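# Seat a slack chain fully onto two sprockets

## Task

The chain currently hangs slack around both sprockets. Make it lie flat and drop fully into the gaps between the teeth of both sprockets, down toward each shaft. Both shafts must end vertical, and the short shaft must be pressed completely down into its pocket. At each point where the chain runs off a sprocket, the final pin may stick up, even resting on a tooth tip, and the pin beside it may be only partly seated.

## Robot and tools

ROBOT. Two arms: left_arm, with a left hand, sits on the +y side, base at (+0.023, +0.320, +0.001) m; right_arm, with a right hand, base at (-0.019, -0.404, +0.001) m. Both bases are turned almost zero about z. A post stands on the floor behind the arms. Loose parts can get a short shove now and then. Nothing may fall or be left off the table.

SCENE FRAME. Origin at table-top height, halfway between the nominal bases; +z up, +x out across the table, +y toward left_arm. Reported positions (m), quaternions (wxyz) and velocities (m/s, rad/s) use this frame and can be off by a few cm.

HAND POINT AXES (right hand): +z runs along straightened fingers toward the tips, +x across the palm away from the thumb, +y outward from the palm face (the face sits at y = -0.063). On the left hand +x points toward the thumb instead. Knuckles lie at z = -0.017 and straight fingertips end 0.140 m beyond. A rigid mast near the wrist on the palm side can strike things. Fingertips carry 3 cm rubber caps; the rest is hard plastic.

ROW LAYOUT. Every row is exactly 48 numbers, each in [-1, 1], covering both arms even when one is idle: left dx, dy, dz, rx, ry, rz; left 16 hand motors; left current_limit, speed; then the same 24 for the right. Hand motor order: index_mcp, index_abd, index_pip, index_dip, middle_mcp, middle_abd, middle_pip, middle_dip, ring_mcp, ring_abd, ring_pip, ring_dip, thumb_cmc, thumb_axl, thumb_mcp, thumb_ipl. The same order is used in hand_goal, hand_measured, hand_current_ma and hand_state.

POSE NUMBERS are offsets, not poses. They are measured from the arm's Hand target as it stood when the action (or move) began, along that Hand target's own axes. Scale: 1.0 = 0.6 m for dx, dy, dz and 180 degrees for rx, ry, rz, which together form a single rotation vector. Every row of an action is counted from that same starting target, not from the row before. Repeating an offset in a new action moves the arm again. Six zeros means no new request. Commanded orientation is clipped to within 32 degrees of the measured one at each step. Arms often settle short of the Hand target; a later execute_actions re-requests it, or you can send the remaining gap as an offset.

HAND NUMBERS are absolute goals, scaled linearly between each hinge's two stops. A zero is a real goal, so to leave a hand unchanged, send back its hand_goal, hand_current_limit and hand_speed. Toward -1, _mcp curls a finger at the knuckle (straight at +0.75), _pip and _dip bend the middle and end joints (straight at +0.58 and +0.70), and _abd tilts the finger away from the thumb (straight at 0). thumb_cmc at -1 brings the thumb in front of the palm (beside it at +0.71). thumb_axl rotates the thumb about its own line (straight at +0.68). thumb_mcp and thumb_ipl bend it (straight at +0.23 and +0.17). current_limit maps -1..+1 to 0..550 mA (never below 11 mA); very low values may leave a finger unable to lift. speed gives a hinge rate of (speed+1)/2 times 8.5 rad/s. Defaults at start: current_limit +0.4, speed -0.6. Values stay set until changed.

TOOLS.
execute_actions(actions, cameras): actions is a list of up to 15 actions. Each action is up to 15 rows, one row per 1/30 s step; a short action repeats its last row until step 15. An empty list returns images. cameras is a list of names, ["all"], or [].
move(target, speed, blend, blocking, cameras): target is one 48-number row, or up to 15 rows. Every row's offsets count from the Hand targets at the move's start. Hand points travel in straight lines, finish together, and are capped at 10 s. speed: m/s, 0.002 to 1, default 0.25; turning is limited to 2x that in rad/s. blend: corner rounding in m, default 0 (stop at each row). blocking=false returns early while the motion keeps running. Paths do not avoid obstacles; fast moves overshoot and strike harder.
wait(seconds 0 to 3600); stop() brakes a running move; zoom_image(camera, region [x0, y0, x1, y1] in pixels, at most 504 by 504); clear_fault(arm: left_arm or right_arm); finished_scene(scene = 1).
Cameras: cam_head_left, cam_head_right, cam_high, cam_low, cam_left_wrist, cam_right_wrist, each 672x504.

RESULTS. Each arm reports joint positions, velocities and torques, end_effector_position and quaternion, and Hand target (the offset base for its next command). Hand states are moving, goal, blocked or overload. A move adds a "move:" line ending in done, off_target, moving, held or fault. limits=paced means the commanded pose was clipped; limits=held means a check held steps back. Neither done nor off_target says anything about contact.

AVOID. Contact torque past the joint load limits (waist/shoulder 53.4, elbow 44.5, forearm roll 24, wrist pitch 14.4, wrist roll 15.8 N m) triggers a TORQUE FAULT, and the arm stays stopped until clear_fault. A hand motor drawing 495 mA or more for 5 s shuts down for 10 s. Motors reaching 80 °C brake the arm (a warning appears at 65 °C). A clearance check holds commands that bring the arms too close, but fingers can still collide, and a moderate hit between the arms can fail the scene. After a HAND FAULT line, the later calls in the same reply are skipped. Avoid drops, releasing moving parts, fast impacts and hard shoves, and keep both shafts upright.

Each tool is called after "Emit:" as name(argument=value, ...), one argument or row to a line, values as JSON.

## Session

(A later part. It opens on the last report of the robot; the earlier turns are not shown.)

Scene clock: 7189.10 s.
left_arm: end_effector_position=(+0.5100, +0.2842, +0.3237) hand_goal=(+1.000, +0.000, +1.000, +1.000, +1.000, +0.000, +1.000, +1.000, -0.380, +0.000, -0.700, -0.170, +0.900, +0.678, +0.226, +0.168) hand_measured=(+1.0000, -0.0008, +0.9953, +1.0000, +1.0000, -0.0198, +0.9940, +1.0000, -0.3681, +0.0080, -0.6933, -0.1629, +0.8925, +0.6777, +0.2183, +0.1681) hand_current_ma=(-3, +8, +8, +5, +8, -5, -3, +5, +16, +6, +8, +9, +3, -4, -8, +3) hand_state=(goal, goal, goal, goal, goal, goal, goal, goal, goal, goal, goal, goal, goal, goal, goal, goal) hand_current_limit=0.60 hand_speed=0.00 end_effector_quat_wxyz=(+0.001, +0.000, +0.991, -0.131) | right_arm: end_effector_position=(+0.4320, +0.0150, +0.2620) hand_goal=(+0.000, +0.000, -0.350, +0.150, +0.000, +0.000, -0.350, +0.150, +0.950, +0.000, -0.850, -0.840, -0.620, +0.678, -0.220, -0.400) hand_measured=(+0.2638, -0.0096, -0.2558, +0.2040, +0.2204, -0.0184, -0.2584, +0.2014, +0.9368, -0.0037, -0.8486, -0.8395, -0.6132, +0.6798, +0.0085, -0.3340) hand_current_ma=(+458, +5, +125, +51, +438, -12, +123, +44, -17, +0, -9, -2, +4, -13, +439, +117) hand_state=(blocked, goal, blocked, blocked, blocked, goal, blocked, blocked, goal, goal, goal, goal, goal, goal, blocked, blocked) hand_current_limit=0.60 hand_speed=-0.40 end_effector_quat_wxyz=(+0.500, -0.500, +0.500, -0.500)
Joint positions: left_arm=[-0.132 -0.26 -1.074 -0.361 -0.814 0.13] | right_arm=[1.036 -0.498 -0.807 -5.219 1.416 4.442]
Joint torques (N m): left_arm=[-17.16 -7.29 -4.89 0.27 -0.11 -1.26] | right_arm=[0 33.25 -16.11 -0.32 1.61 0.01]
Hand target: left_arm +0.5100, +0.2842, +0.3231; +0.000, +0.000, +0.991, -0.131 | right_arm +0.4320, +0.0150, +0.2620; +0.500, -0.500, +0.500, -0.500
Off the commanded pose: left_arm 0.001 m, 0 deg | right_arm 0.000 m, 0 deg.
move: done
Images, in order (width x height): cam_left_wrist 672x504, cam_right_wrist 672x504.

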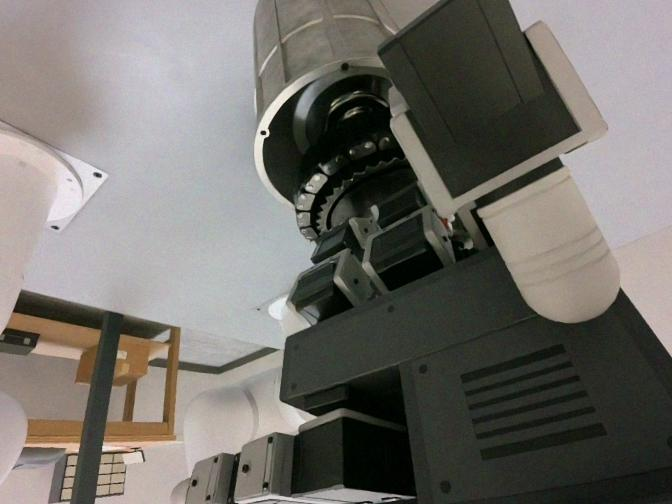

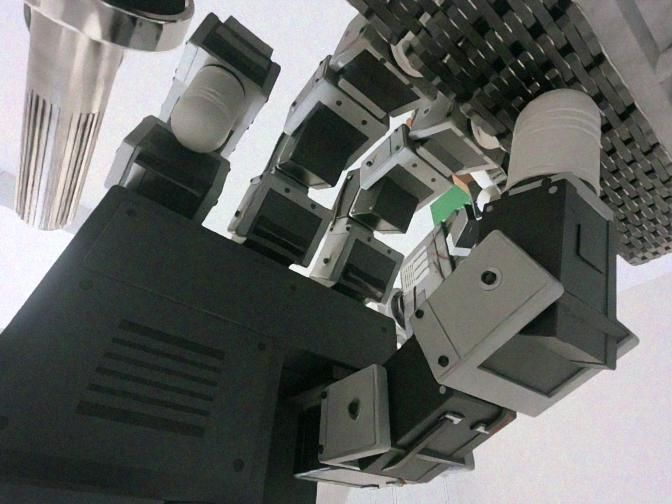

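Slack open with firm pinch. Lift the right hand in steps.

Emit:
move(
  target=[0,0,0,0,0,0,1,0,1,1,1,0,1,1,-0.38,0,-0.7,-0.17,0.9,0.678,0.226,0.168,0.6,0,0,-0.01,0,0,0,0,0.0,0,-0.35,0.15,0.0,0,-0.35,0.15,0.95,0,-0.85,-0.84,-0.62,0.678,-0.22,-0.4,0.6,-0.4],
  speed=0.03,
  cameras=["cam_right_wrist","cam_left_wrist"],
)

Emit:
zoom_image(
  camera="cam_left_wrist",
  region=[240, 40, 420, 240],
)

Emit:
zoom_image(
  camera="cam_right_wrist",
  region=[320, 0, 672, 350],
)

Scene clock: 7195.17 s.
left_arm: end_effector_position=(+0.5101, +0.2842, +0.3237) hand_goal=(+1.000, +0.000, +1.000, +1.000, +1.000, +0.000, +1.000, +1.000, -0.380, +0.000, -0.700, -0.170, +0.900, +0.678, +0.226, +0.168) hand_measured=(+1.0000, +0.0007, +0.9953, +1.0000, +1.0000, -0.0198, +0.9940, +1.0000, -0.3681, +0.0080, -0.6933, -0.1642, +0.8925, +0.6767, +0.2183, +0.1672) hand_current_ma=(+1, +10, +2, +9, +10, -6, -3, +4, +13, +7, +7, +9, +7, -3, -1, -1) hand_state=(goal, goal, goal, goal, goal, goal, goal, goal, goal, goal, goal, goal, goal, goal, goal, goal) hand_current_limit=0.60 hand_speed=0.00 end_effector_quat_wxyz=(+0.001, +0.000, +0.991, -0.131) | right_arm: end_effector_position=(+0.4321, +0.0150, +0.2680) hand_goal=(+0.000, +0.000, -0.350, +0.150, +0.000, +0.000, -0.350, +0.150, +0.950, +0.000, -0.850, -0.840, -0.620, +0.678, -0.220, -0.400) hand_measured=(+0.2433, -0.0081, -0.2558, +0.2027, +0.1782, -0.0198, -0.2571, +0.2053, +0.9368, -0.0023, -0.8473, -0.8395, -0.6082, +0.6809, +0.0411, -0.3254) hand_current_ma=(+444, +12, +111, +54, +321, -6, +129, +41, -40, +13, +0, -27, -1, -4, +445, +134) hand_state=(blocked, goal, blocked, blocked, blocked, goal, blocked, blocked, goal, goal, goal, goal, goal, goal, blocked, blocked) hand_current_limit=0.60 hand_speed=-0.40 end_effector_quat_wxyz=(+0.500, -0.500, +0.500, -0.500)
Joint positions: left_arm=[-0.132 -0.26 -1.074 -0.361 -0.814 0.13] | right_arm=[1.036 -0.484 -0.806 -5.217 1.41 4.431]
Joint torques (N m): left_arm=[0 0.26 -1.65 0.27 -0.11 -0.02] | right_arm=[0 43.94 -16.29 -0.34 1.6 0.01]
Hand target: left_arm +0.5100, +0.2842, +0.3231; +0.000, +0.000, +0.991, -0.131 | right_arm +0.4321, +0.0150, +0.2680; +0.500, -0.500, +0.500, -0.500
Off the commanded pose: left_arm 0.001 m, 0 deg | right_arm 0.000 m, 0 deg.
move: done
Images, in order (width x height): cam_left_wrist 672x504, cam_right_wrist 672x504.

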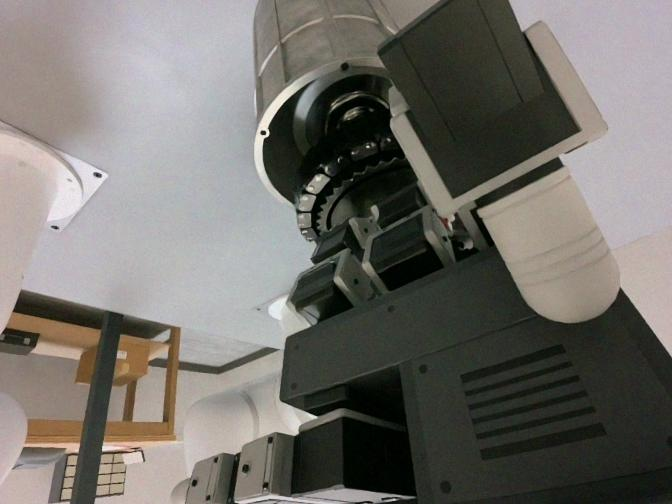

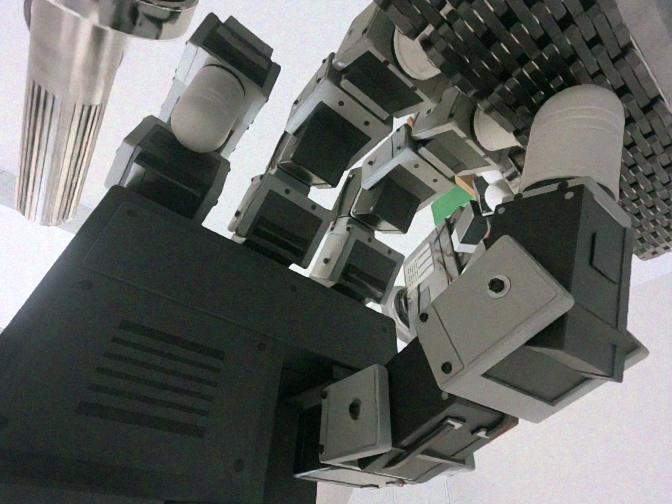

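Scaled by 2.520.

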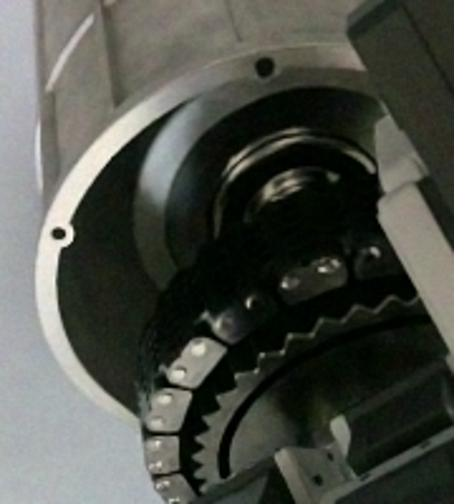

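Scaled by 1.432.

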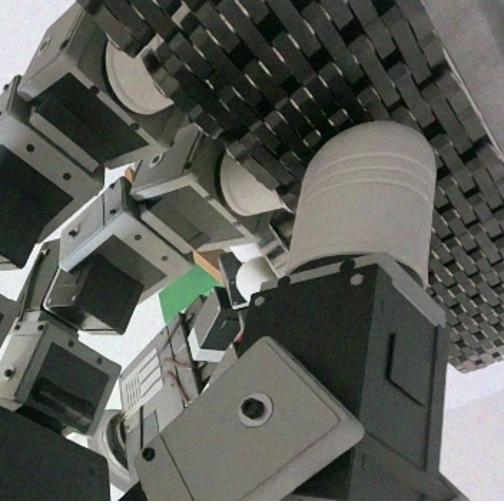

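Emit:
move(
  target=[0,0,0,0,0,0,1,0,1,1,1,0,1,1,-0.38,0,-0.7,-0.17,0.9,0.678,0.226,0.168,0.6,0,0,-0.01,0,0,0,0,0.0,0,-0.35,0.15,0.0,0,-0.35,0.15,0.95,0,-0.85,-0.84,-0.62,0.678,-0.22,-0.4,0.65,-0.4],
  speed=0.02,
  cameras=["cam_right_wrist","cam_left_wrist"],
)

Emit:
zoom_image(
  camera="cam_left_wrist",
  region=[240, 40, 420, 240],
)

Emit:
zoom_image(
  camera="cam_right_wrist",
  region=[320, 0, 672, 350],
)

Scene clock: 7202.00 s.
left_arm: end_effector_position=(+0.5101, +0.2842, +0.3237) hand_goal=(+1.000, +0.000, +1.000, +1.000, +1.000, +0.000, +1.000, +1.000, -0.380, +0.000, -0.700, -0.170, +0.900, +0.678, +0.226, +0.168) hand_measured=(+1.0000, +0.0007, +0.9965, +1.0000, +1.0000, -0.0198, +0.9940, +1.0000, -0.3693, +0.0095, -0.6920, -0.1642, +0.8938, +0.6767, +0.2183, +0.1672) hand_current_ma=(+0, +8, +3, +8, +11, -5, -5, +2, +13, +2, +8, +13, +0, -5, -10, -1) hand_state=(goal, goal, goal, goal, goal, goal, goal, goal, goal, goal, goal, goal, goal, goal, goal, goal) hand_current_limit=0.60 hand_speed=0.00 end_effector_quat_wxyz=(+0.001, +0.000, +0.991, -0.131) | right_arm: end_effector_position=(+0.4321, +0.0150, +0.2740) hand_goal=(+0.000, +0.000, -0.350, +0.150, +0.000, +0.000, -0.350, +0.150, +0.950, +0.000, -0.850, -0.840, -0.620, +0.678, -0.220, -0.400) hand_measured=(+0.2421, -0.0081, -0.2545, +0.2027, +0.1746, -0.0184, -0.2571, +0.2053, +0.9356, -0.0023, -0.8486, -0.8395, -0.6069, +0.6830, +0.0411, -0.3235) hand_current_ma=(+469, -13, +113, +61, +319, -19, +107, +62, -13, -3, +6, -9, -15, +9, +464, +143) hand_state=(blocked, goal, blocked, blocked, blocked, goal, blocked, blocked, goal, goal, goal, goal, goal, goal, blocked, blocked) hand_current_limit=0.65 hand_speed=-0.40 end_effector_quat_wxyz=(+0.500, -0.500, +0.500, -0.500)
Joint positions: left_arm=[-0.132 -0.26 -1.074 -0.361 -0.814 0.13] | right_arm=[1.036 -0.471 -0.806 -5.215 1.404 4.419]
Joint torques (N m): left_arm=[0 -0.88 -1.18 0.27 -0.11 -0.02] | right_arm=[0 45.47 -16.48 -0.35 1.6 -1.42]
Hand target: left_arm +0.5100, +0.2842, +0.3231; +0.000, +0.000, +0.991, -0.131 | right_arm +0.4321, +0.0150, +0.2740; +0.500, -0.500, +0.500, -0.500
Off the commanded pose: left_arm 0.001 m, 0 deg | right_arm 0.000 m, 0 deg.
move: done
Images, in order (width x height): cam_left_wrist 672x504, cam_right_wrist 672x504.

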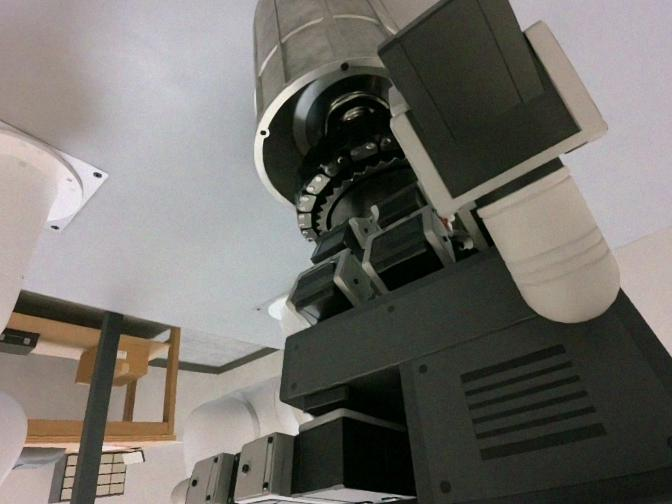

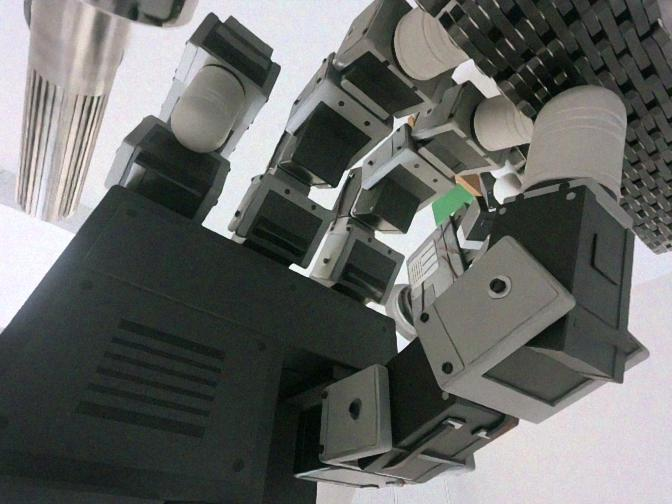

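Scaled by 2.520.

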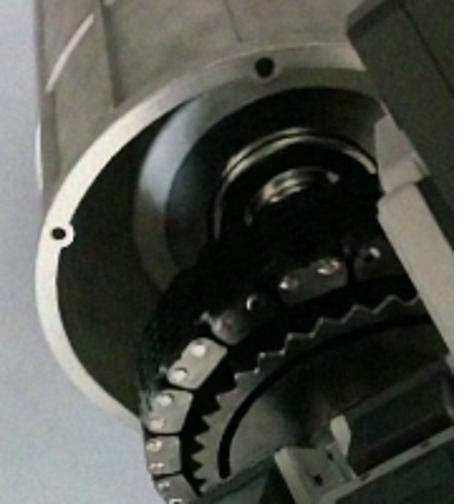

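Scaled by 1.432.

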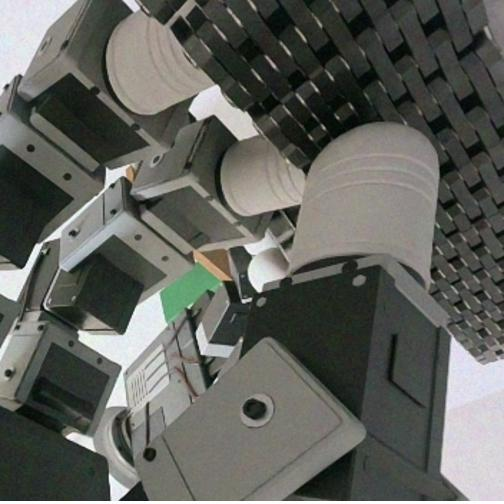

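Emit:
move(
  target=[
    [0,0,-0.03,0,0,0,1,0,1,1,1,0,1,1,-0.38,0,-0.7,-0.17,0.9,0.678,0.226,0.168,0.6,0,0,0.008,0,0,0,0,0.55,0,-0.223,0.265,0.55,0,-0.223,0.265,0.95,0,-0.85,-0.84,-0.6,0.678,0.25,-0.256,0.5,0],
    [0,0.05,-0.18,0,0,0,1,0,1,1,1,0,1,1,-0.38,0,-0.7,-0.17,0.9,0.678,0.226,0.168,0.6,0,0,-0.16,0,0,0,0,0.55,0,-0.223,0.265,0.55,0,-0.223,0.265,0.95,0,-0.85,-0.84,-0.6,0.678,0.25,-0.256,0.5,0],
    [0,0.15,-0.25,0.1667,0,0,1,0,1,1,1,0,1,1,-0.38,0,-0.7,-0.17,0.9,0.678,0.226,0.168,0.6,0,0,-0.16,-0.2367,0,0,0,0.75,0,0.58,0.7,0.75,0,0.58,0.7,0.75,0,0.58,0.7,0.714,0.678,0.226,0.168,0.4,0],
  ],
  speed=[0.05,0.15,0.3],
  cameras=["cam_right_wrist","cam_head_left"],
)

Scene clock: 7240.87 s.
left_arm: end_effector_position=(+0.5099, +0.4100, +0.4447) hand_goal=(+1.000, +0.000, +1.000, +1.000, +1.000, +0.000, +1.000, +1.000, -0.380, +0.000, -0.700, -0.170, +0.900, +0.678, +0.226, +0.168) hand_measured=(+0.9874, +0.0007, +0.9760, +0.9977, +0.9874, -0.0169, +0.9760, +1.0000, -0.3693, +0.0080, -0.6933, -0.1642, +0.8925, +0.6767, +0.2183, +0.1681) hand_current_ma=(-11, +10, -18, +9, +0, -6, -28, +5, +15, +5, +7, +9, +0, -6, -7, +4) hand_state=(goal, goal, blocked, goal, goal, goal, blocked, goal, goal, goal, goal, goal, goal, goal, goal, goal) hand_current_limit=0.60 hand_speed=0.00 end_effector_quat_wxyz=(+0.000, +0.000, +0.924, -0.383) | right_arm: end_effector_position=(+0.2901, +0.0151, +0.3701) hand_goal=(+0.750, +0.000, +0.580, +0.700, +0.750, +0.000, +0.580, +0.700, +0.750, +0.000, +0.580, +0.700, +0.714, +0.678, +0.226, +0.168) hand_measured=(+0.7209, -0.0081, +0.5808, +0.7034, +0.7257, -0.0096, +0.5808, +0.7060, +0.7293, -0.0037, +0.5808, +0.7047, +0.7016, +0.6756, +0.2292, +0.1719) hand_current_ma=(-14, -3, +0, -1, -16, -4, +2, +2, -17, +12, +5, +8, -8, -10, +19, +6) hand_state=(blocked, goal, goal, goal, blocked, goal, goal, goal, blocked, goal, goal, goal, goal, goal, goal, goal) hand_current_limit=0.40 hand_speed=0.00 end_effector_quat_wxyz=(+0.500, -0.500, +0.500, -0.500)
Joint positions: left_arm=[0.336 -0.254 -1.304 -0.736 -1.428 0.603] | right_arm=[1.343 -0.164 -0.687 -4.904 1.461 4.199]
Joint torques (N m): left_arm=[0 29.48 -20.29 -0.38 -0.67 -0.04] | right_arm=[0 24.38 -18.57 -0.76 1.49 -1.54]
Hand target: left_arm +0.5099, +0.4100, +0.4447; +0.000, +0.000, +0.924, -0.383 | right_arm +0.2901, +0.0151, +0.3701; +0.500, -0.500, +0.500, -0.500
Off the commanded pose: left_arm 0.000 m, 0 deg | right_arm 0.000 m, 0 deg.
move: done
Images, in order (width x height): cam_head_left 672x504, cam_right_wrist 672x504.

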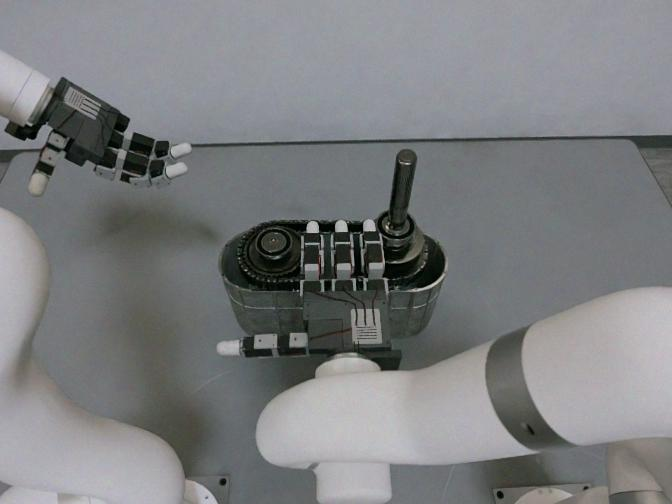

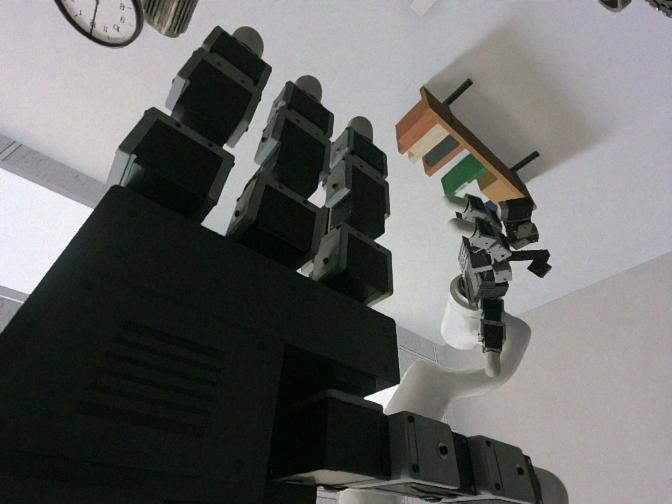

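Emit:
move(
  target=[0,0,0,0,0,0.5,0.75,0,0.58,0.7,0.75,0,0.58,0.7,-0.38,0,-0.7,-0.17,0.9,0.678,0.226,0.168,0.6,0,0.1917,0.2167,-0.09,-0.274,0.059,0.204,0.95,0,0.95,0.95,0.95,0,0.95,0.95,0.95,0,0.95,0.95,0.714,0.678,0.226,0.168,0.4,0],
  speed=0.4,
)

Emit:
move(
  target=[0,0,0,0,0,0.5,0.75,0,0.58,0.7,0.75,0,0.58,0.7,-0.38,0,-0.7,-0.17,0.9,0.678,0.226,0.168,0.6,0,0,0,0,0,0,0,0.95,0,0.95,0.95,0.95,0,0.95,0.95,0.95,0,0.95,0.95,0.714,0.678,0.226,0.168,0.4,0],
  speed=0.4,
  cameras=["cam_right_wrist","cam_left_wrist"],
)

Emit:
zoom_image(
  camera="cam_right_wrist",
  region=[500, 160, 672, 280],
)

Scene clock: 7253.57 s.
left_arm: end_effector_position=(+0.5099, +0.4100, +0.4447) hand_goal=(+0.750, +0.000, +0.580, +0.700, +0.750, +0.000, +0.580, +0.700, -0.380, +0.000, -0.700, -0.170, +0.900, +0.678, +0.226, +0.168) hand_measured=(+0.7402, +0.0021, +0.5731, +0.6932, +0.7390, +0.0007, +0.5744, +0.6945, -0.3693, +0.0080, -0.6933, -0.1642, +0.8925, +0.6767, +0.2183, +0.1672) hand_current_ma=(-8, +13, +2, +1, +3, +8, +0, +0, +15, +3, +7, +12, +2, -2, -7, +1) hand_state=(goal, goal, goal, goal, goal, goal, goal, goal, goal, goal, goal, goal, goal, goal, goal, goal) hand_current_limit=0.60 hand_speed=0.00 end_effector_quat_wxyz=(+0.271, +0.653, +0.653, -0.270) | right_arm: end_effector_position=(+0.2360, -0.1000, +0.2402) hand_goal=(+0.950, +0.000, +0.950, +0.950, +0.950, +0.000, +0.950, +0.950, +0.950, +0.000, +0.950, +0.950, +0.714, +0.678, +0.226, +0.168) hand_measured=(+0.9307, -0.0096, +0.9504, +0.9544, +0.9319, -0.0081, +0.9516, +0.9531, +0.9344, -0.0023, +0.9504, +0.9519, +0.7029, +0.6767, +0.2242, +0.1662) hand_current_ma=(-1, -5, -4, +4, -20, -7, +14, +15, -16, -6, +1, +2, -9, -4, +5, -6) hand_state=(goal, goal, goal, goal, goal, goal, goal, goal, goal, goal, goal, goal, goal, goal, goal, goal) hand_current_limit=0.40 hand_speed=0.00 end_effector_quat_wxyz=(+0.331, -0.436, +0.829, -0.115)
Joint positions: left_arm=[0.506 -0.083 -1.007 -0.67 -1.424 2.366] | right_arm=[0.927 0.153 -0.313 -4.875 0.489 4.723]
Joint torques (N m): left_arm=[0 22.99 -19.89 -0.32 -0.76 0.07] | right_arm=[0 12.75 -18.31 -0.29 0.82 1.74]
Hand target: left_arm +0.5099, +0.4100, +0.4447; +0.271, +0.653, +0.653, -0.270 | right_arm +0.2360, -0.1000, +0.2402; +0.331, -0.436, +0.829, -0.115
Off the commanded pose: left_arm 0.000 m, 0 deg | right_arm 0.000 m, 0 deg.
move: done

Scene clock: 7256.10 s.
left_arm: end_effector_position=(+0.5099, +0.4100, +0.4447) hand_goal=(+0.750, +0.000, +0.580, +0.700, +0.750, +0.000, +0.580, +0.700, -0.380, +0.000, -0.700, -0.170, +0.900, +0.678, +0.226, +0.168) hand_measured=(+0.7559, +0.0021, +0.5834, +0.6932, +0.7559, -0.0008, +0.5782, +0.6958, -0.3681, +0.0080, -0.7036, -0.1642, +0.9063, +0.6777, +0.2193, +0.1672) hand_current_ma=(+0, +11, +7, +1, +12, +9, -2, +0, +12, +3, -3, +10, +14, -7, -3, +5) hand_state=(goal, goal, goal, goal, goal, goal, goal, goal, goal, goal, goal, goal, goal, goal, goal, goal) hand_current_limit=0.60 hand_speed=0.00 end_effector_quat_wxyz=(+0.383, +0.924, +0.000, +0.000) | right_arm: end_effector_position=(+0.2360, -0.1000, +0.2402) hand_goal=(+0.950, +0.000, +0.950, +0.950, +0.950, +0.000, +0.950, +0.950, +0.950, +0.000, +0.950, +0.950, +0.714, +0.678, +0.226, +0.168) hand_measured=(+0.9295, -0.0081, +0.9516, +0.9544, +0.9332, -0.0081, +0.9516, +0.9531, +0.9356, -0.0023, +0.9516, +0.9519, +0.7016, +0.6777, +0.2252, +0.1662) hand_current_ma=(-2, -2, +0, -1, -10, -9, +5, +0, -27, +14, -11, -2, -10, +4, +9, -6) hand_state=(goal, goal, goal, goal, goal, goal, goal, goal, goal, goal, goal, goal, goal, goal, goal, goal) hand_current_limit=0.40 hand_speed=0.00 end_effector_quat_wxyz=(+0.331, -0.436, +0.829, -0.115)
Joint positions: left_arm=[0.57 -0.379 -1.185 -0.649 -1.36 4.049] | right_arm=[0.927 0.153 -0.313 -4.875 0.489 4.723]
Joint torques (N m): left_arm=[0 32.57 -19.07 -0.31 -5.84 0.04] | right_arm=[0 12.75 -18.31 -0.29 0.82 0.03]
Hand target: left_arm +0.5099, +0.4100, +0.4447; +0.383, +0.924, +0.000, +0.000 | right_arm +0.2360, -0.1000, +0.2402; +0.331, -0.436, +0.829, -0.115
Off the commanded pose: left_arm 0.000 m, 0 deg | right_arm 0.000 m, 0 deg.
move: done
Images, in order (width x height): cam_left_wrist 672x504, cam_right_wrist 672x504.

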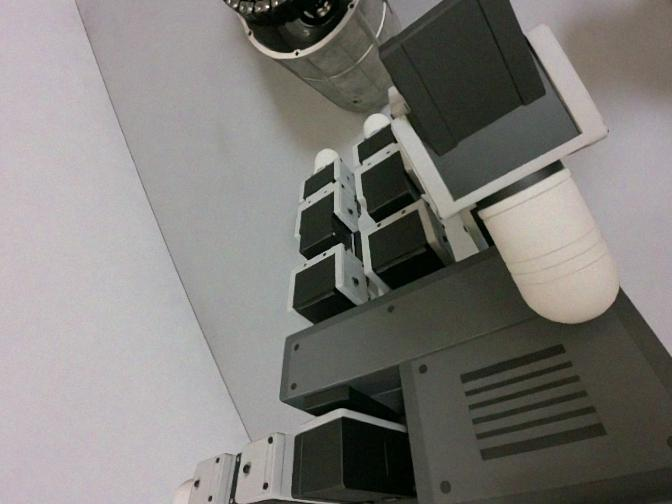

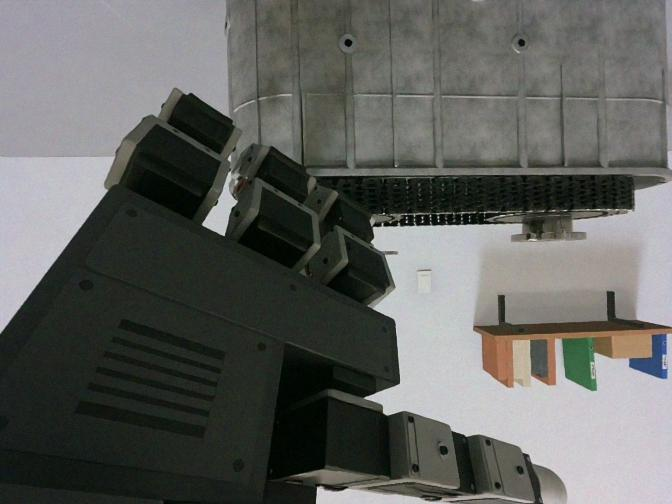

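Scaled by 2.930.

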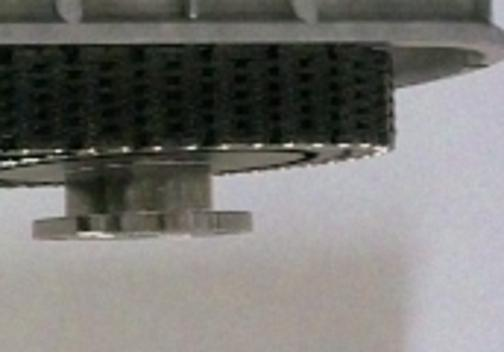

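Emit:
move(
  target=[0,0.0991,0.2497,0,0,0,0.75,0,0.58,0.7,0.75,0,0.58,0.7,-0.38,0,-0.7,-0.17,0.9,0.678,0.226,0.168,0.6,0,0,0,0,0,0,0,0.95,0,0.95,0.95,0.95,0,0.95,0.95,0.95,0,0.95,0.95,0.714,0.678,0.226,0.168,0.4,0],
  speed=0.15,
  cameras=["cam_right_wrist","cam_left_wrist","cam_head_left"],
)

Emit:
zoom_image(
  camera="cam_right_wrist",
  region=[500, 130, 672, 280],
)

Emit:
zoom_image(
  camera="cam_left_wrist",
  region=[180, 0, 480, 250],
)

Scene clock: 7273.73 s.
left_arm: end_effector_position=(+0.5100, +0.2620, +0.3810) hand_goal=(+0.750, +0.000, +0.580, +0.700, +0.750, +0.000, +0.580, +0.700, -0.380, +0.000, -0.700, -0.170, +0.900, +0.678, +0.226, +0.168) hand_measured=(+0.7571, +0.0021, +0.5834, +0.6945, +0.7571, -0.0008, +0.5782, +0.6958, -0.3681, +0.0080, -0.7036, -0.1642, +0.9076, +0.6777, +0.2193, +0.1672) hand_current_ma=(+2, +8, +8, +0, +15, +8, +1, +0, +14, +5, -2, +13, +14, +2, -7, -1) hand_state=(goal, goal, goal, goal, goal, goal, goal, goal, goal, goal, goal, goal, goal, goal, goal, goal) hand_current_limit=0.60 hand_speed=0.00 end_effector_quat_wxyz=(+0.383, +0.924, +0.000, +0.000) | right_arm: end_effector_position=(+0.2360, -0.1000, +0.2402) hand_goal=(+0.950, +0.000, +0.950, +0.950, +0.950, +0.000, +0.950, +0.950, +0.950, +0.000, +0.950, +0.950, +0.714, +0.678, +0.226, +0.168) hand_measured=(+0.9307, -0.0081, +0.9516, +0.9544, +0.9332, -0.0081, +0.9504, +0.9544, +0.9344, -0.0037, +0.9504, +0.9519, +0.7016, +0.6767, +0.2242, +0.1672) hand_current_ma=(-11, -8, -1, +9, -29, -6, +7, -11, -24, -1, -6, -5, -3, -4, +6, +3) hand_state=(goal, goal, goal, goal, goal, goal, goal, goal, goal, goal, goal, goal, goal, goal, goal, goal) hand_current_limit=0.40 hand_speed=0.00 end_effector_quat_wxyz=(+0.331, -0.436, +0.829, -0.115)
Joint positions: left_arm=[0.315 -0.314 -0.934 -0.844 -1.112 4.051] | right_arm=[0.927 0.153 -0.313 -4.875 0.489 4.723]
Joint torques (N m): left_arm=[0 28.95 -17.69 -0.38 -0.96 0.04] | right_arm=[0 12.75 -18.31 -0.29 0.82 0.03]
Hand target: left_arm +0.5100, +0.2620, +0.3808; +0.383, +0.924, +0.000, +0.000 | right_arm +0.2360, -0.1000, +0.2402; +0.331, -0.436, +0.829, -0.115
Off the commanded pose: left_arm 0.000 m, 0 deg | right_arm 0.000 m, 0 deg.
move: done
Images, in order (width x height): cam_head_left 672x504, cam_left_wrist 672x504, cam_right_wrist 672x504.

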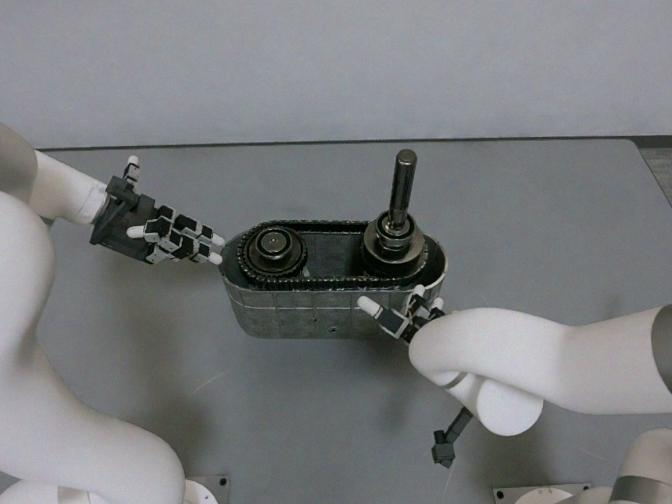

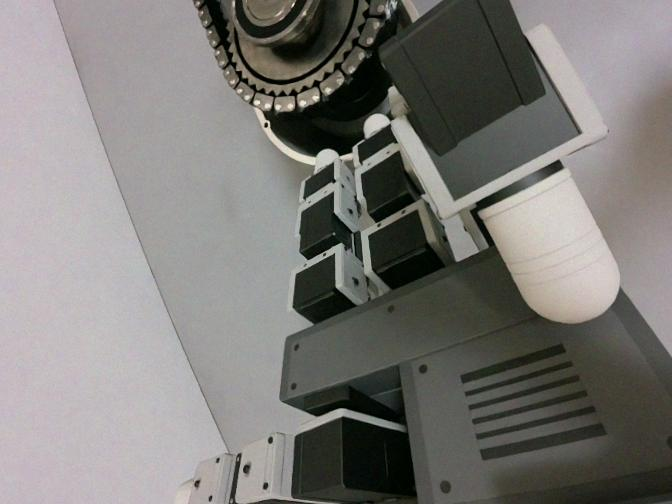

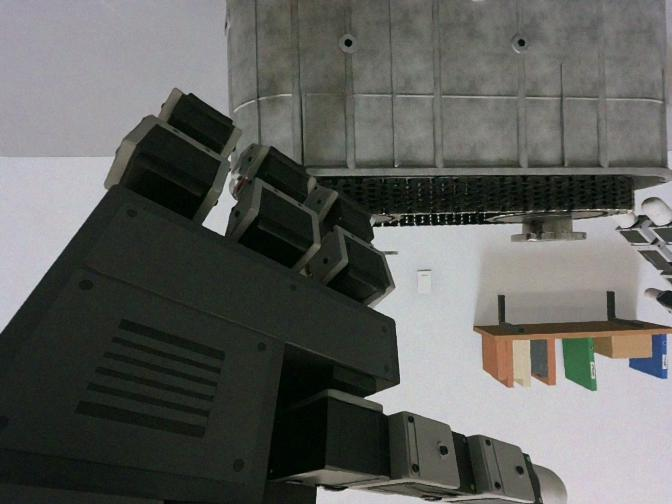

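Scaled by 2.930.

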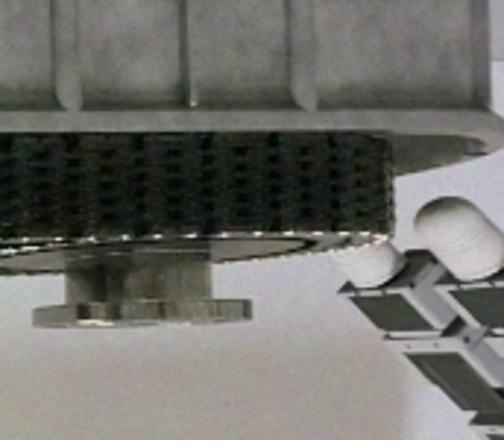

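Scaled by 1.680.

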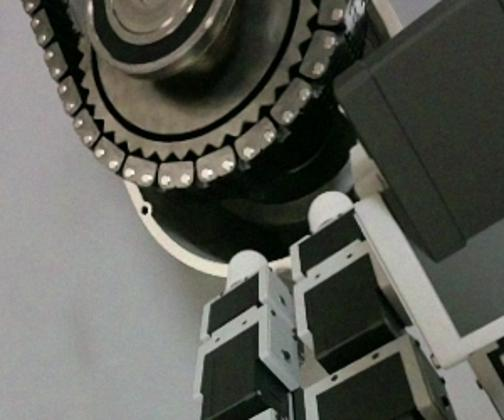

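Emit:
zoom_image(
  camera="cam_left_wrist",
  region=[190, 0, 410, 130],
)

Scaled by 2.291.

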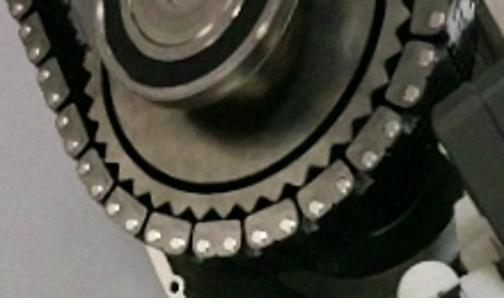

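Emit:
move(
  target=[0,0,0.07,0,0,0,0.75,0,0.58,0.7,0.75,0,0.58,0.7,-0.38,0,-0.7,-0.17,0.9,0.678,0.226,0.168,0.6,0,0,0,0,0,0,0,0.95,0,0.95,0.95,0.95,0,0.95,0.95,0.95,0,0.95,0.95,0.714,0.678,0.226,0.168,0.4,0],
  speed=0.08,
  cameras=["cam_right_wrist","cam_left_wrist"],
)

Emit:
zoom_image(
  camera="cam_right_wrist",
  region=[500, 130, 672, 280],
)

Emit:
zoom_image(
  camera="cam_left_wrist",
  region=[180, 0, 480, 250],
)

Scene clock: 7287.87 s.
left_arm: end_effector_position=(+0.5100, +0.2323, +0.3512) hand_goal=(+0.750, +0.000, +0.580, +0.700, +0.750, +0.000, +0.580, +0.700, -0.380, +0.000, -0.700, -0.170, +0.900, +0.678, +0.226, +0.168) hand_measured=(+0.7354, -0.0023, +0.5705, +0.6932, +0.7547, -0.0008, +0.5744, +0.6945, -0.3681, +0.0080, -0.7036, -0.1642, +0.9063, +0.6767, +0.2193, +0.1681) hand_current_ma=(-13, +8, +0, +1, +8, +6, -6, +2, +13, +3, +5, +9, +20, -3, -7, +3) hand_state=(goal, goal, goal, goal, goal, goal, goal, goal, goal, goal, goal, goal, goal, goal, goal, goal) hand_current_limit=0.60 hand_speed=0.00 end_effector_quat_wxyz=(+0.383, +0.924, +0.000, +0.000) | right_arm: end_effector_position=(+0.2360, -0.1000, +0.2402) hand_goal=(+0.950, +0.000, +0.950, +0.950, +0.950, +0.000, +0.950, +0.950, +0.950, +0.000, +0.950, +0.950, +0.714, +0.678, +0.226, +0.168) hand_measured=(+0.9307, -0.0081, +0.9516, +0.9544, +0.9344, -0.0066, +0.9504, +0.9531, +0.9344, -0.0023, +0.9504, +0.9519, +0.7016, +0.6767, +0.2252, +0.1672) hand_current_ma=(-7, +10, +7, +2, -9, -4, +8, +7, -16, +12, +9, -18, -11, -10, +2, +2) hand_state=(goal, goal, goal, goal, goal, goal, goal, goal, goal, goal, goal, goal, goal, goal, goal, goal) hand_current_limit=0.40 hand_speed=0.00 end_effector_quat_wxyz=(+0.331, -0.436, +0.829, -0.115)
Joint positions: left_arm=[0.256 -0.343 -0.892 -0.911 -1.041 4.091] | right_arm=[0.927 0.153 -0.313 -4.875 0.489 4.723]
Joint torques (N m): left_arm=[0 29.22 -16.94 -0.37 -0.99 0.04] | right_arm=[0 12.75 -18.31 -0.29 0.82 0.03]
Hand target: left_arm +0.5100, +0.2323, +0.3511; +0.383, +0.924, +0.000, +0.000 | right_arm +0.2360, -0.1000, +0.2402; +0.331, -0.436, +0.829, -0.115
Off the commanded pose: left_arm 0.000 m, 0 deg | right_arm 0.000 m, 0 deg.
move: done
Images, in order (width x height): cam_left_wrist 672x504, cam_right_wrist 672x504.

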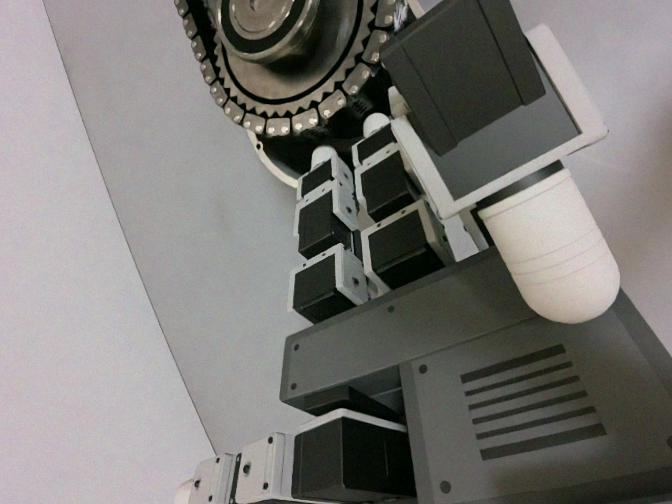

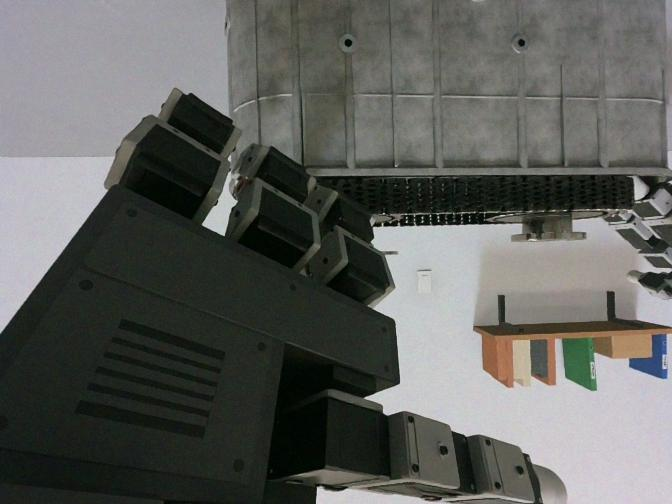

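Scaled by 2.930.

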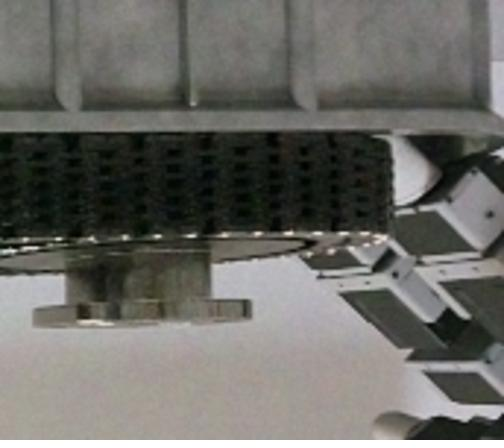

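Scaled by 1.680.

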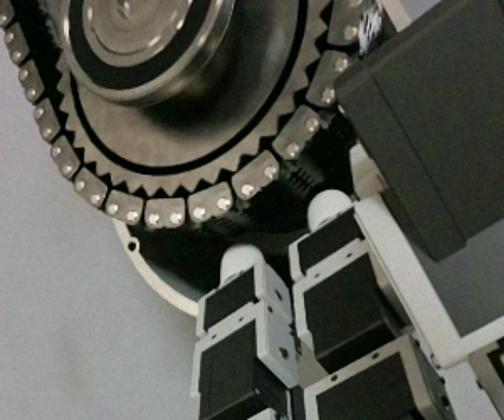

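Emit:
move(
  target=[0,0,0.0333,0,0,0,0.75,0,0.58,0.7,0.75,0,0.58,0.7,-0.38,0,-0.7,-0.17,0.9,0.678,0.226,0.168,0.6,0,0,0,0,0,0,0,0.95,0,0.95,0.95,0.95,0,0.95,0.95,0.95,0,0.95,0.95,0.714,0.678,0.226,0.168,0.4,0],
  speed=0.04,
  cameras=["cam_right_wrist","cam_left_wrist"],
)

Emit:
zoom_image(
  camera="cam_right_wrist",
  region=[500, 130, 672, 280],
)

Emit:
zoom_image(
  camera="cam_left_wrist",
  region=[180, 0, 480, 250],
)

Scene clock: 7296.70 s.
left_arm: end_effector_position=(+0.5117, +0.2249, +0.3682) hand_goal=(+0.750, +0.000, +0.580, +0.700, +0.750, +0.000, +0.580, +0.700, -0.380, +0.000, -0.700, -0.170, +0.900, +0.678, +0.226, +0.168) hand_measured=(+0.7559, -0.0096, +0.5911, +0.7073, +0.7788, -0.0228, +0.6142, +0.7085, -0.3681, +0.0095, -0.7036, -0.1706, +0.9114, +0.6767, +0.2193, +0.1681) hand_current_ma=(+7, +1, +14, +13, +41, -5, +41, +12, +7, +2, +0, +5, +17, -6, -2, +2) hand_state=(goal, goal, goal, goal, blocked, blocked, blocked, goal, goal, goal, goal, goal, goal, goal, goal, goal) hand_current_limit=0.60 hand_speed=0.00 end_effector_quat_wxyz=(+0.376, +0.926, -0.010, +0.026) | right_arm: end_effector_position=(+0.2360, -0.1000, +0.2402) hand_goal=(+0.950, +0.000, +0.950, +0.950, +0.950, +0.000, +0.950, +0.950, +0.950, +0.000, +0.950, +0.950, +0.714, +0.678, +0.226, +0.168) hand_measured=(+0.9307, -0.0081, +0.9504, +0.9544, +0.9332, -0.0081, +0.9504, +0.9531, +0.9344, -0.0037, +0.9516, +0.9519, +0.7029, +0.6767, +0.2242, +0.1672) hand_current_ma=(-2, +18, +4, -6, +0, -12, +7, +2, -25, -8, -10, +6, -12, +1, +10, +13) hand_state=(goal, goal, goal, goal, goal, goal, goal, goal, goal, goal, goal, goal, goal, goal, goal, goal) hand_current_limit=0.40 hand_speed=0.00 end_effector_quat_wxyz=(+0.331, -0.436, +0.829, -0.115)
Joint positions: left_arm=[0.241 -0.299 -0.884 -0.933 -1.022 4.104] | right_arm=[0.927 0.153 -0.313 -4.875 0.489 4.723]
Joint torques (N m): left_arm=[0 28.19 -17.43 -0.4 -0.93 0.04] | right_arm=[0 12.75 -18.31 -0.29 0.82 0.03]
Hand target: left_arm +0.5117, +0.2249, +0.3682; +0.376, +0.926, -0.010, +0.026 (not the last commanded pose) | right_arm +0.2360, -0.1000, +0.2402; +0.331, -0.436, +0.829, -0.115
Off the commanded pose: left_arm 0.032 m, 3 deg | right_arm 0.000 m, 0 deg.
TORQUE FAULT: the external load on joint 2 (shoulder) of the left arm reached its load limit, and that arm stopped. The contact can be on any part of that arm beyond that joint, not only on its tool. A torque fault puts only its own arm into a fault stop. That arm's remaining commands of this call were not run. The hold on joint 2 (shoulder) of that arm was moved back by the arm itself, up to 3 degrees, as the stop began. That arm is still stopped at the end of this call. While its stop runs, that arm, its gripper or tool too, takes no new command.
CLEAR FAULT: the left arm stays stopped (state 4) until you call clear_fault(arm="left_arm").
End effector pose when the fault began: left_arm: position (+0.5110, +0.2246, +0.3451), quat_wxyz (+0.382, +0.924, -0.001, +0.003)
Joint positions when the fault began: left_arm=[0.24 -0.35 -0.884 -0.932 -1.022 4.103]
move: fault (left_arm)
Images, in order (width x height): cam_left_wrist 672x504, cam_right_wrist 672x504.

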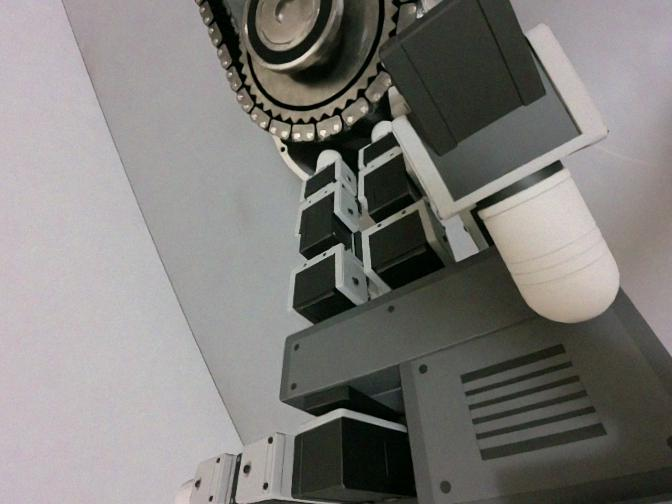

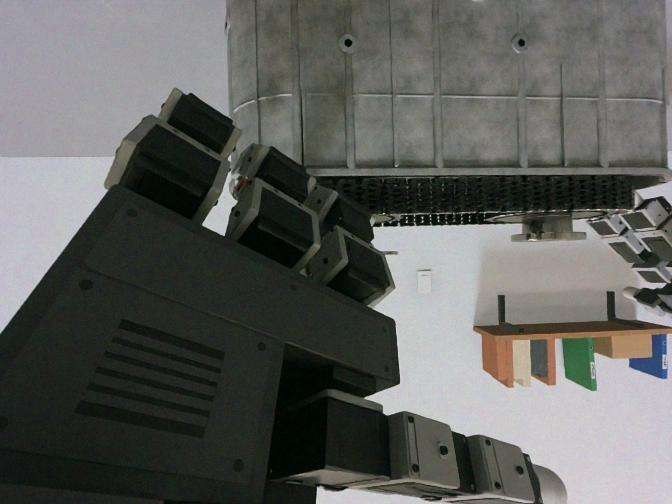

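Scaled by 2.930.

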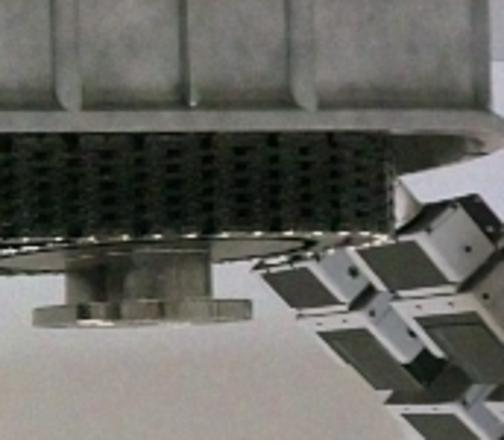

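Scaled by 1.680.

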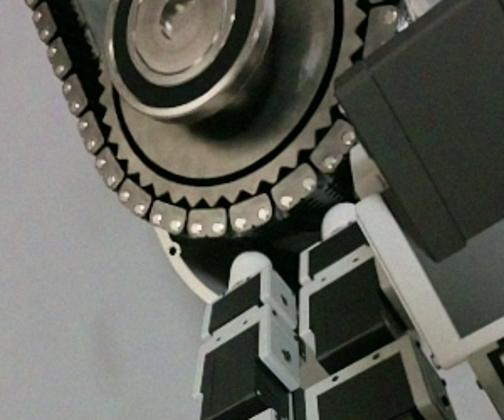

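Emit:
clear_fault(
  arm="left_arm",
)

Emit:
move(
  target=[0,0,-0.15,0,0,0,0.75,0,0.58,0.7,0.75,0,0.58,0.7,-0.38,0,-0.7,-0.17,0.9,0.678,0.226,0.168,0.6,0,0,0,0,0,0,0,0.95,0,0.95,0.95,0.95,0,0.95,0.95,0.95,0,0.95,0.95,0.714,0.678,0.226,0.168,0.4,0],
  speed=0.1,
)

Emit:
move(
  target=[0,0,0,0,0,0,0.75,0,0.58,0.7,0.75,0,0.58,0.7,-0.38,0,-0.7,-0.17,0.9,0.678,0.226,0.168,0.6,0,0.1217,-0.6712,-0.0452,-0.211,-0.1725,-0.6277,0.75,0,0.58,0.7,0.75,0,0.58,0.7,0.75,0,0.58,0.7,0.714,0.678,0.226,0.168,0.4,0],
  speed=0.4,
  cameras=["cam_right_wrist","cam_head_left"],
)

Scene clock: 7337.10 s.
left_arm: end_effector_position=(+0.5117, +0.2249, +0.3683) hand_goal=(+0.750, +0.000, +0.580, +0.700, +0.750, +0.000, +0.580, +0.700, -0.380, +0.000, -0.700, -0.170, +0.900, +0.678, +0.226, +0.168) hand_measured=(+0.7559, -0.0096, +0.5911, +0.7073, +0.7800, -0.0213, +0.6142, +0.7098, -0.3681, +0.0065, -0.7049, -0.1706, +0.9101, +0.6777, +0.2183, +0.1681) hand_current_ma=(+2, +8, +18, +12, +48, -3, +40, +9, +15, +3, -2, +6, +14, +0, -5, -5) hand_state=(goal, goal, goal, goal, blocked, blocked, blocked, goal, goal, goal, goal, goal, goal, goal, goal, goal) hand_current_limit=0.60 hand_speed=0.00 end_effector_quat_wxyz=(+0.376, +0.926, -0.010, +0.026) | right_arm: end_effector_position=(+0.2360, -0.1000, +0.2402) hand_goal=(+0.950, +0.000, +0.950, +0.950, +0.950, +0.000, +0.950, +0.950, +0.950, +0.000, +0.950, +0.950, +0.714, +0.678, +0.226, +0.168) hand_measured=(+0.9307, -0.0096, +0.9504, +0.9544, +0.9344, -0.0081, +0.9516, +0.9531, +0.9344, -0.0037, +0.9516, +0.9519, +0.7016, +0.6756, +0.2242, +0.1672) hand_current_ma=(+8, -1, +4, -15, -13, -8, +17, +10, -3, +17, -6, +8, -12, +11, +23, +6) hand_state=(goal, goal, goal, goal, goal, goal, goal, goal, goal, goal, goal, goal, goal, goal, goal, goal) hand_current_limit=0.40 hand_speed=0.00 end_effector_quat_wxyz=(+0.331, -0.436, +0.829, -0.115)
Joint positions: left_arm=[0.241 -0.299 -0.884 -0.933 -1.022 4.104] | right_arm=[0.927 0.153 -0.313 -4.875 0.489 4.723]
Joint torques (N m): left_arm=[0 28.19 -17.43 -0.4 -0.93 0.04] | right_arm=[0 12.75 -18.31 -0.29 0.82 0.03]
Hand target: left_arm +0.5117, +0.2249, +0.3683; +0.376, +0.926, -0.010, +0.026 (not the last commanded pose) | right_arm +0.2360, -0.1000, +0.2402; +0.331, -0.436, +0.829, -0.115
Off the commanded pose: left_arm 0.032 m, 3 deg | right_arm 0.000 m, 0 deg.
TORQUE FAULT, CONTINUED: the left arm's stop, for the torque fault of joint 2 (shoulder) that an earlier result reported, is over. The call counts as one of the actions that you can send in this scene. The hold on joint 2 (shoulder) of that arm was moved back by the arm itself, up to 3 degrees, as the stop began. That arm's target is now where it stood when the stop ended, not its last command. That arm keeps its grip as last carried out and accepts commands again: back off and push less far.
CLEAR FAULT: your call cleared the left arm's torque fault. If a joint's load stays at its limit, that arm stops again at once.

Scene clock: 7338.40 s.
left_arm: end_effector_position=(+0.5080, +0.2877, +0.4326) hand_goal=(+0.750, +0.000, +0.580, +0.700, +0.750, +0.000, +0.580, +0.700, -0.380, +0.000, -0.700, -0.170, +0.900, +0.678, +0.226, +0.168) hand_measured=(+0.7559, -0.0096, +0.5911, +0.7060, +0.7776, -0.0096, +0.5898, +0.7073, -0.3681, +0.0065, -0.7049, -0.1706, +0.9114, +0.6767, +0.2193, +0.1681) hand_current_ma=(+5, +3, +15, +10, +35, +2, +10, +13, +13, +4, +1, +5, +19, -6, -9, +1) hand_state=(goal, goal, goal, goal, blocked, goal, goal, goal, goal, goal, goal, goal, goal, goal, goal, goal) hand_current_limit=0.60 hand_speed=0.00 end_effector_quat_wxyz=(+0.376, +0.926, -0.010, +0.026) | right_arm: end_effector_position=(+0.2360, -0.1000, +0.2402) hand_goal=(+0.950, +0.000, +0.950, +0.950, +0.950, +0.000, +0.950, +0.950, +0.950, +0.000, +0.950, +0.950, +0.714, +0.678, +0.226, +0.168) hand_measured=(+0.9307, -0.0096, +0.9516, +0.9557, +0.9319, -0.0081, +0.9504, +0.9544, +0.9356, -0.0037, +0.9504, +0.9519, +0.7029, +0.6767, +0.2232, +0.1672) hand_current_ma=(-2, +4, +14, +9, -9, -7, +22, -10, -13, +8, +0, -15, -13, +2, +4, +6) hand_state=(goal, goal, goal, goal, goal, goal, goal, goal, goal, goal, goal, goal, goal, goal, goal, goal) hand_current_limit=0.40 hand_speed=0.00 end_effector_quat_wxyz=(+0.331, -0.436, +0.829, -0.115)
Joint positions: left_arm=[0.366 -0.242 -0.981 -0.799 -1.18 4.029] | right_arm=[0.927 0.153 -0.313 -4.875 0.489 4.723]
Joint torques (N m): left_arm=[0 27.59 -18.81 -0.42 -0.87 0.04] | right_arm=[0 12.75 -18.31 -0.29 0.82 0.03]
Hand target: left_arm +0.5080, +0.2877, +0.4327; +0.376, +0.926, -0.010, +0.026 | right_arm +0.2360, -0.1000, +0.2402; +0.331, -0.436, +0.829, -0.115
Off the commanded pose: left_arm 0.000 m, 0 deg | right_arm 0.000 m, 0 deg.
move: done

Scene clock: 7341.73 s.
left_arm: end_effector_position=(+0.5080, +0.2877, +0.4327) hand_goal=(+0.750, +0.000, +0.580, +0.700, +0.750, +0.000, +0.580, +0.700, -0.380, +0.000, -0.700, -0.170, +0.900, +0.678, +0.226, +0.168) hand_measured=(+0.7559, -0.0096, +0.5911, +0.7073, +0.7776, -0.0110, +0.5898, +0.7060, -0.3681, +0.0080, -0.7036, -0.1706, +0.9114, +0.6777, +0.2193, +0.1681) hand_current_ma=(+4, +8, +16, +12, +43, +4, +12, +11, +17, +6, +5, +10, +16, +1, -8, -3) hand_state=(goal, goal, goal, goal, blocked, goal, goal, goal, goal, goal, goal, goal, goal, goal, goal, goal) hand_current_limit=0.60 hand_speed=0.00 end_effector_quat_wxyz=(+0.376, +0.926, -0.010, +0.026) | right_arm: end_effector_position=(+0.4498, -0.4000, +0.4207) hand_goal=(+0.750, +0.000, +0.580, +0.700, +0.750, +0.000, +0.580, +0.700, +0.750, +0.000, +0.580, +0.700, +0.714, +0.678, +0.226, +0.168) hand_measured=(+0.7281, -0.0037, +0.5705, +0.6932, +0.7306, -0.0066, +0.5693, +0.6932, +0.7293, -0.0037, +0.5705, +0.6932, +0.7016, +0.6756, +0.2232, +0.1672) hand_current_ma=(-6, +7, -5, +5, -19, -10, -7, -1, -16, +5, +1, -23, -6, -9, -1, +7) hand_state=(blocked, goal, goal, goal, goal, goal, goal, goal, goal, goal, goal, goal, goal, goal, goal, goal) hand_current_limit=0.40 hand_speed=0.00 end_effector_quat_wxyz=(-0.130, +0.991, +0.000, +0.000)
Joint positions: left_arm=[0.367 -0.242 -0.981 -0.799 -1.181 4.029] | right_arm=[0.052 -0.131 -1.149 -5.976 -1.023 3.04]
Joint torques (N m): left_arm=[0 27.59 -18.81 -0.42 -0.87 0.04] | right_arm=[0 25.61 -20.98 0.97 -0.1 0.02]
Hand target: left_arm +0.5080, +0.2877, +0.4327; +0.376, +0.926, -0.010, +0.026 | right_arm +0.4498, -0.4000, +0.4207; -0.130, +0.991, +0.000, +0.000
Off the commanded pose: left_arm 0.000 m, 0 deg | right_arm 0.000 m, 0 deg.
move: done
Images, in order (width x height): cam_head_left 672x504, cam_right_wrist 672x504.

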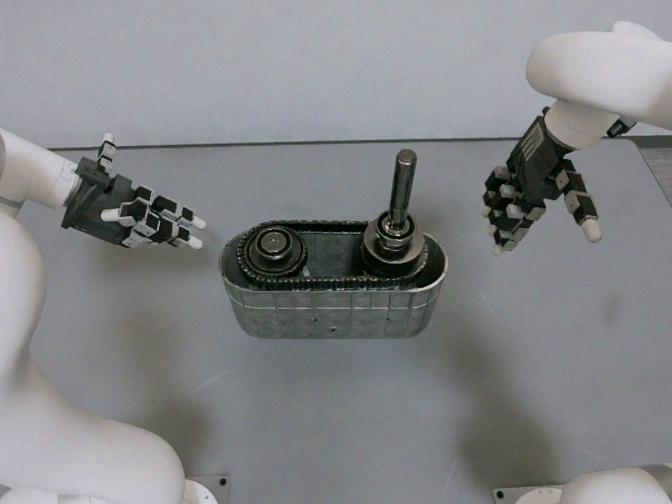

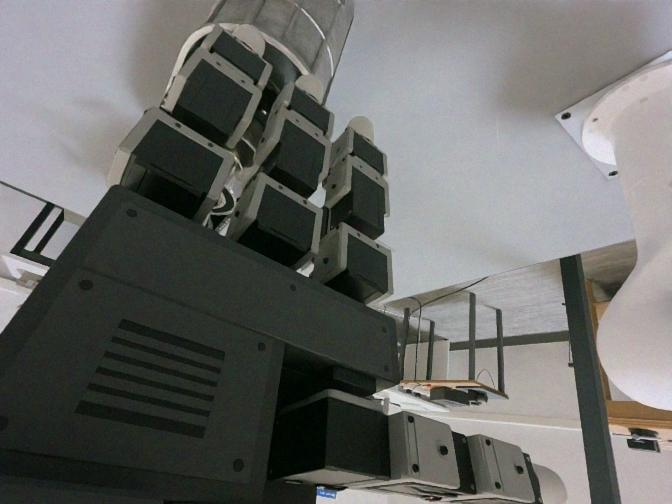

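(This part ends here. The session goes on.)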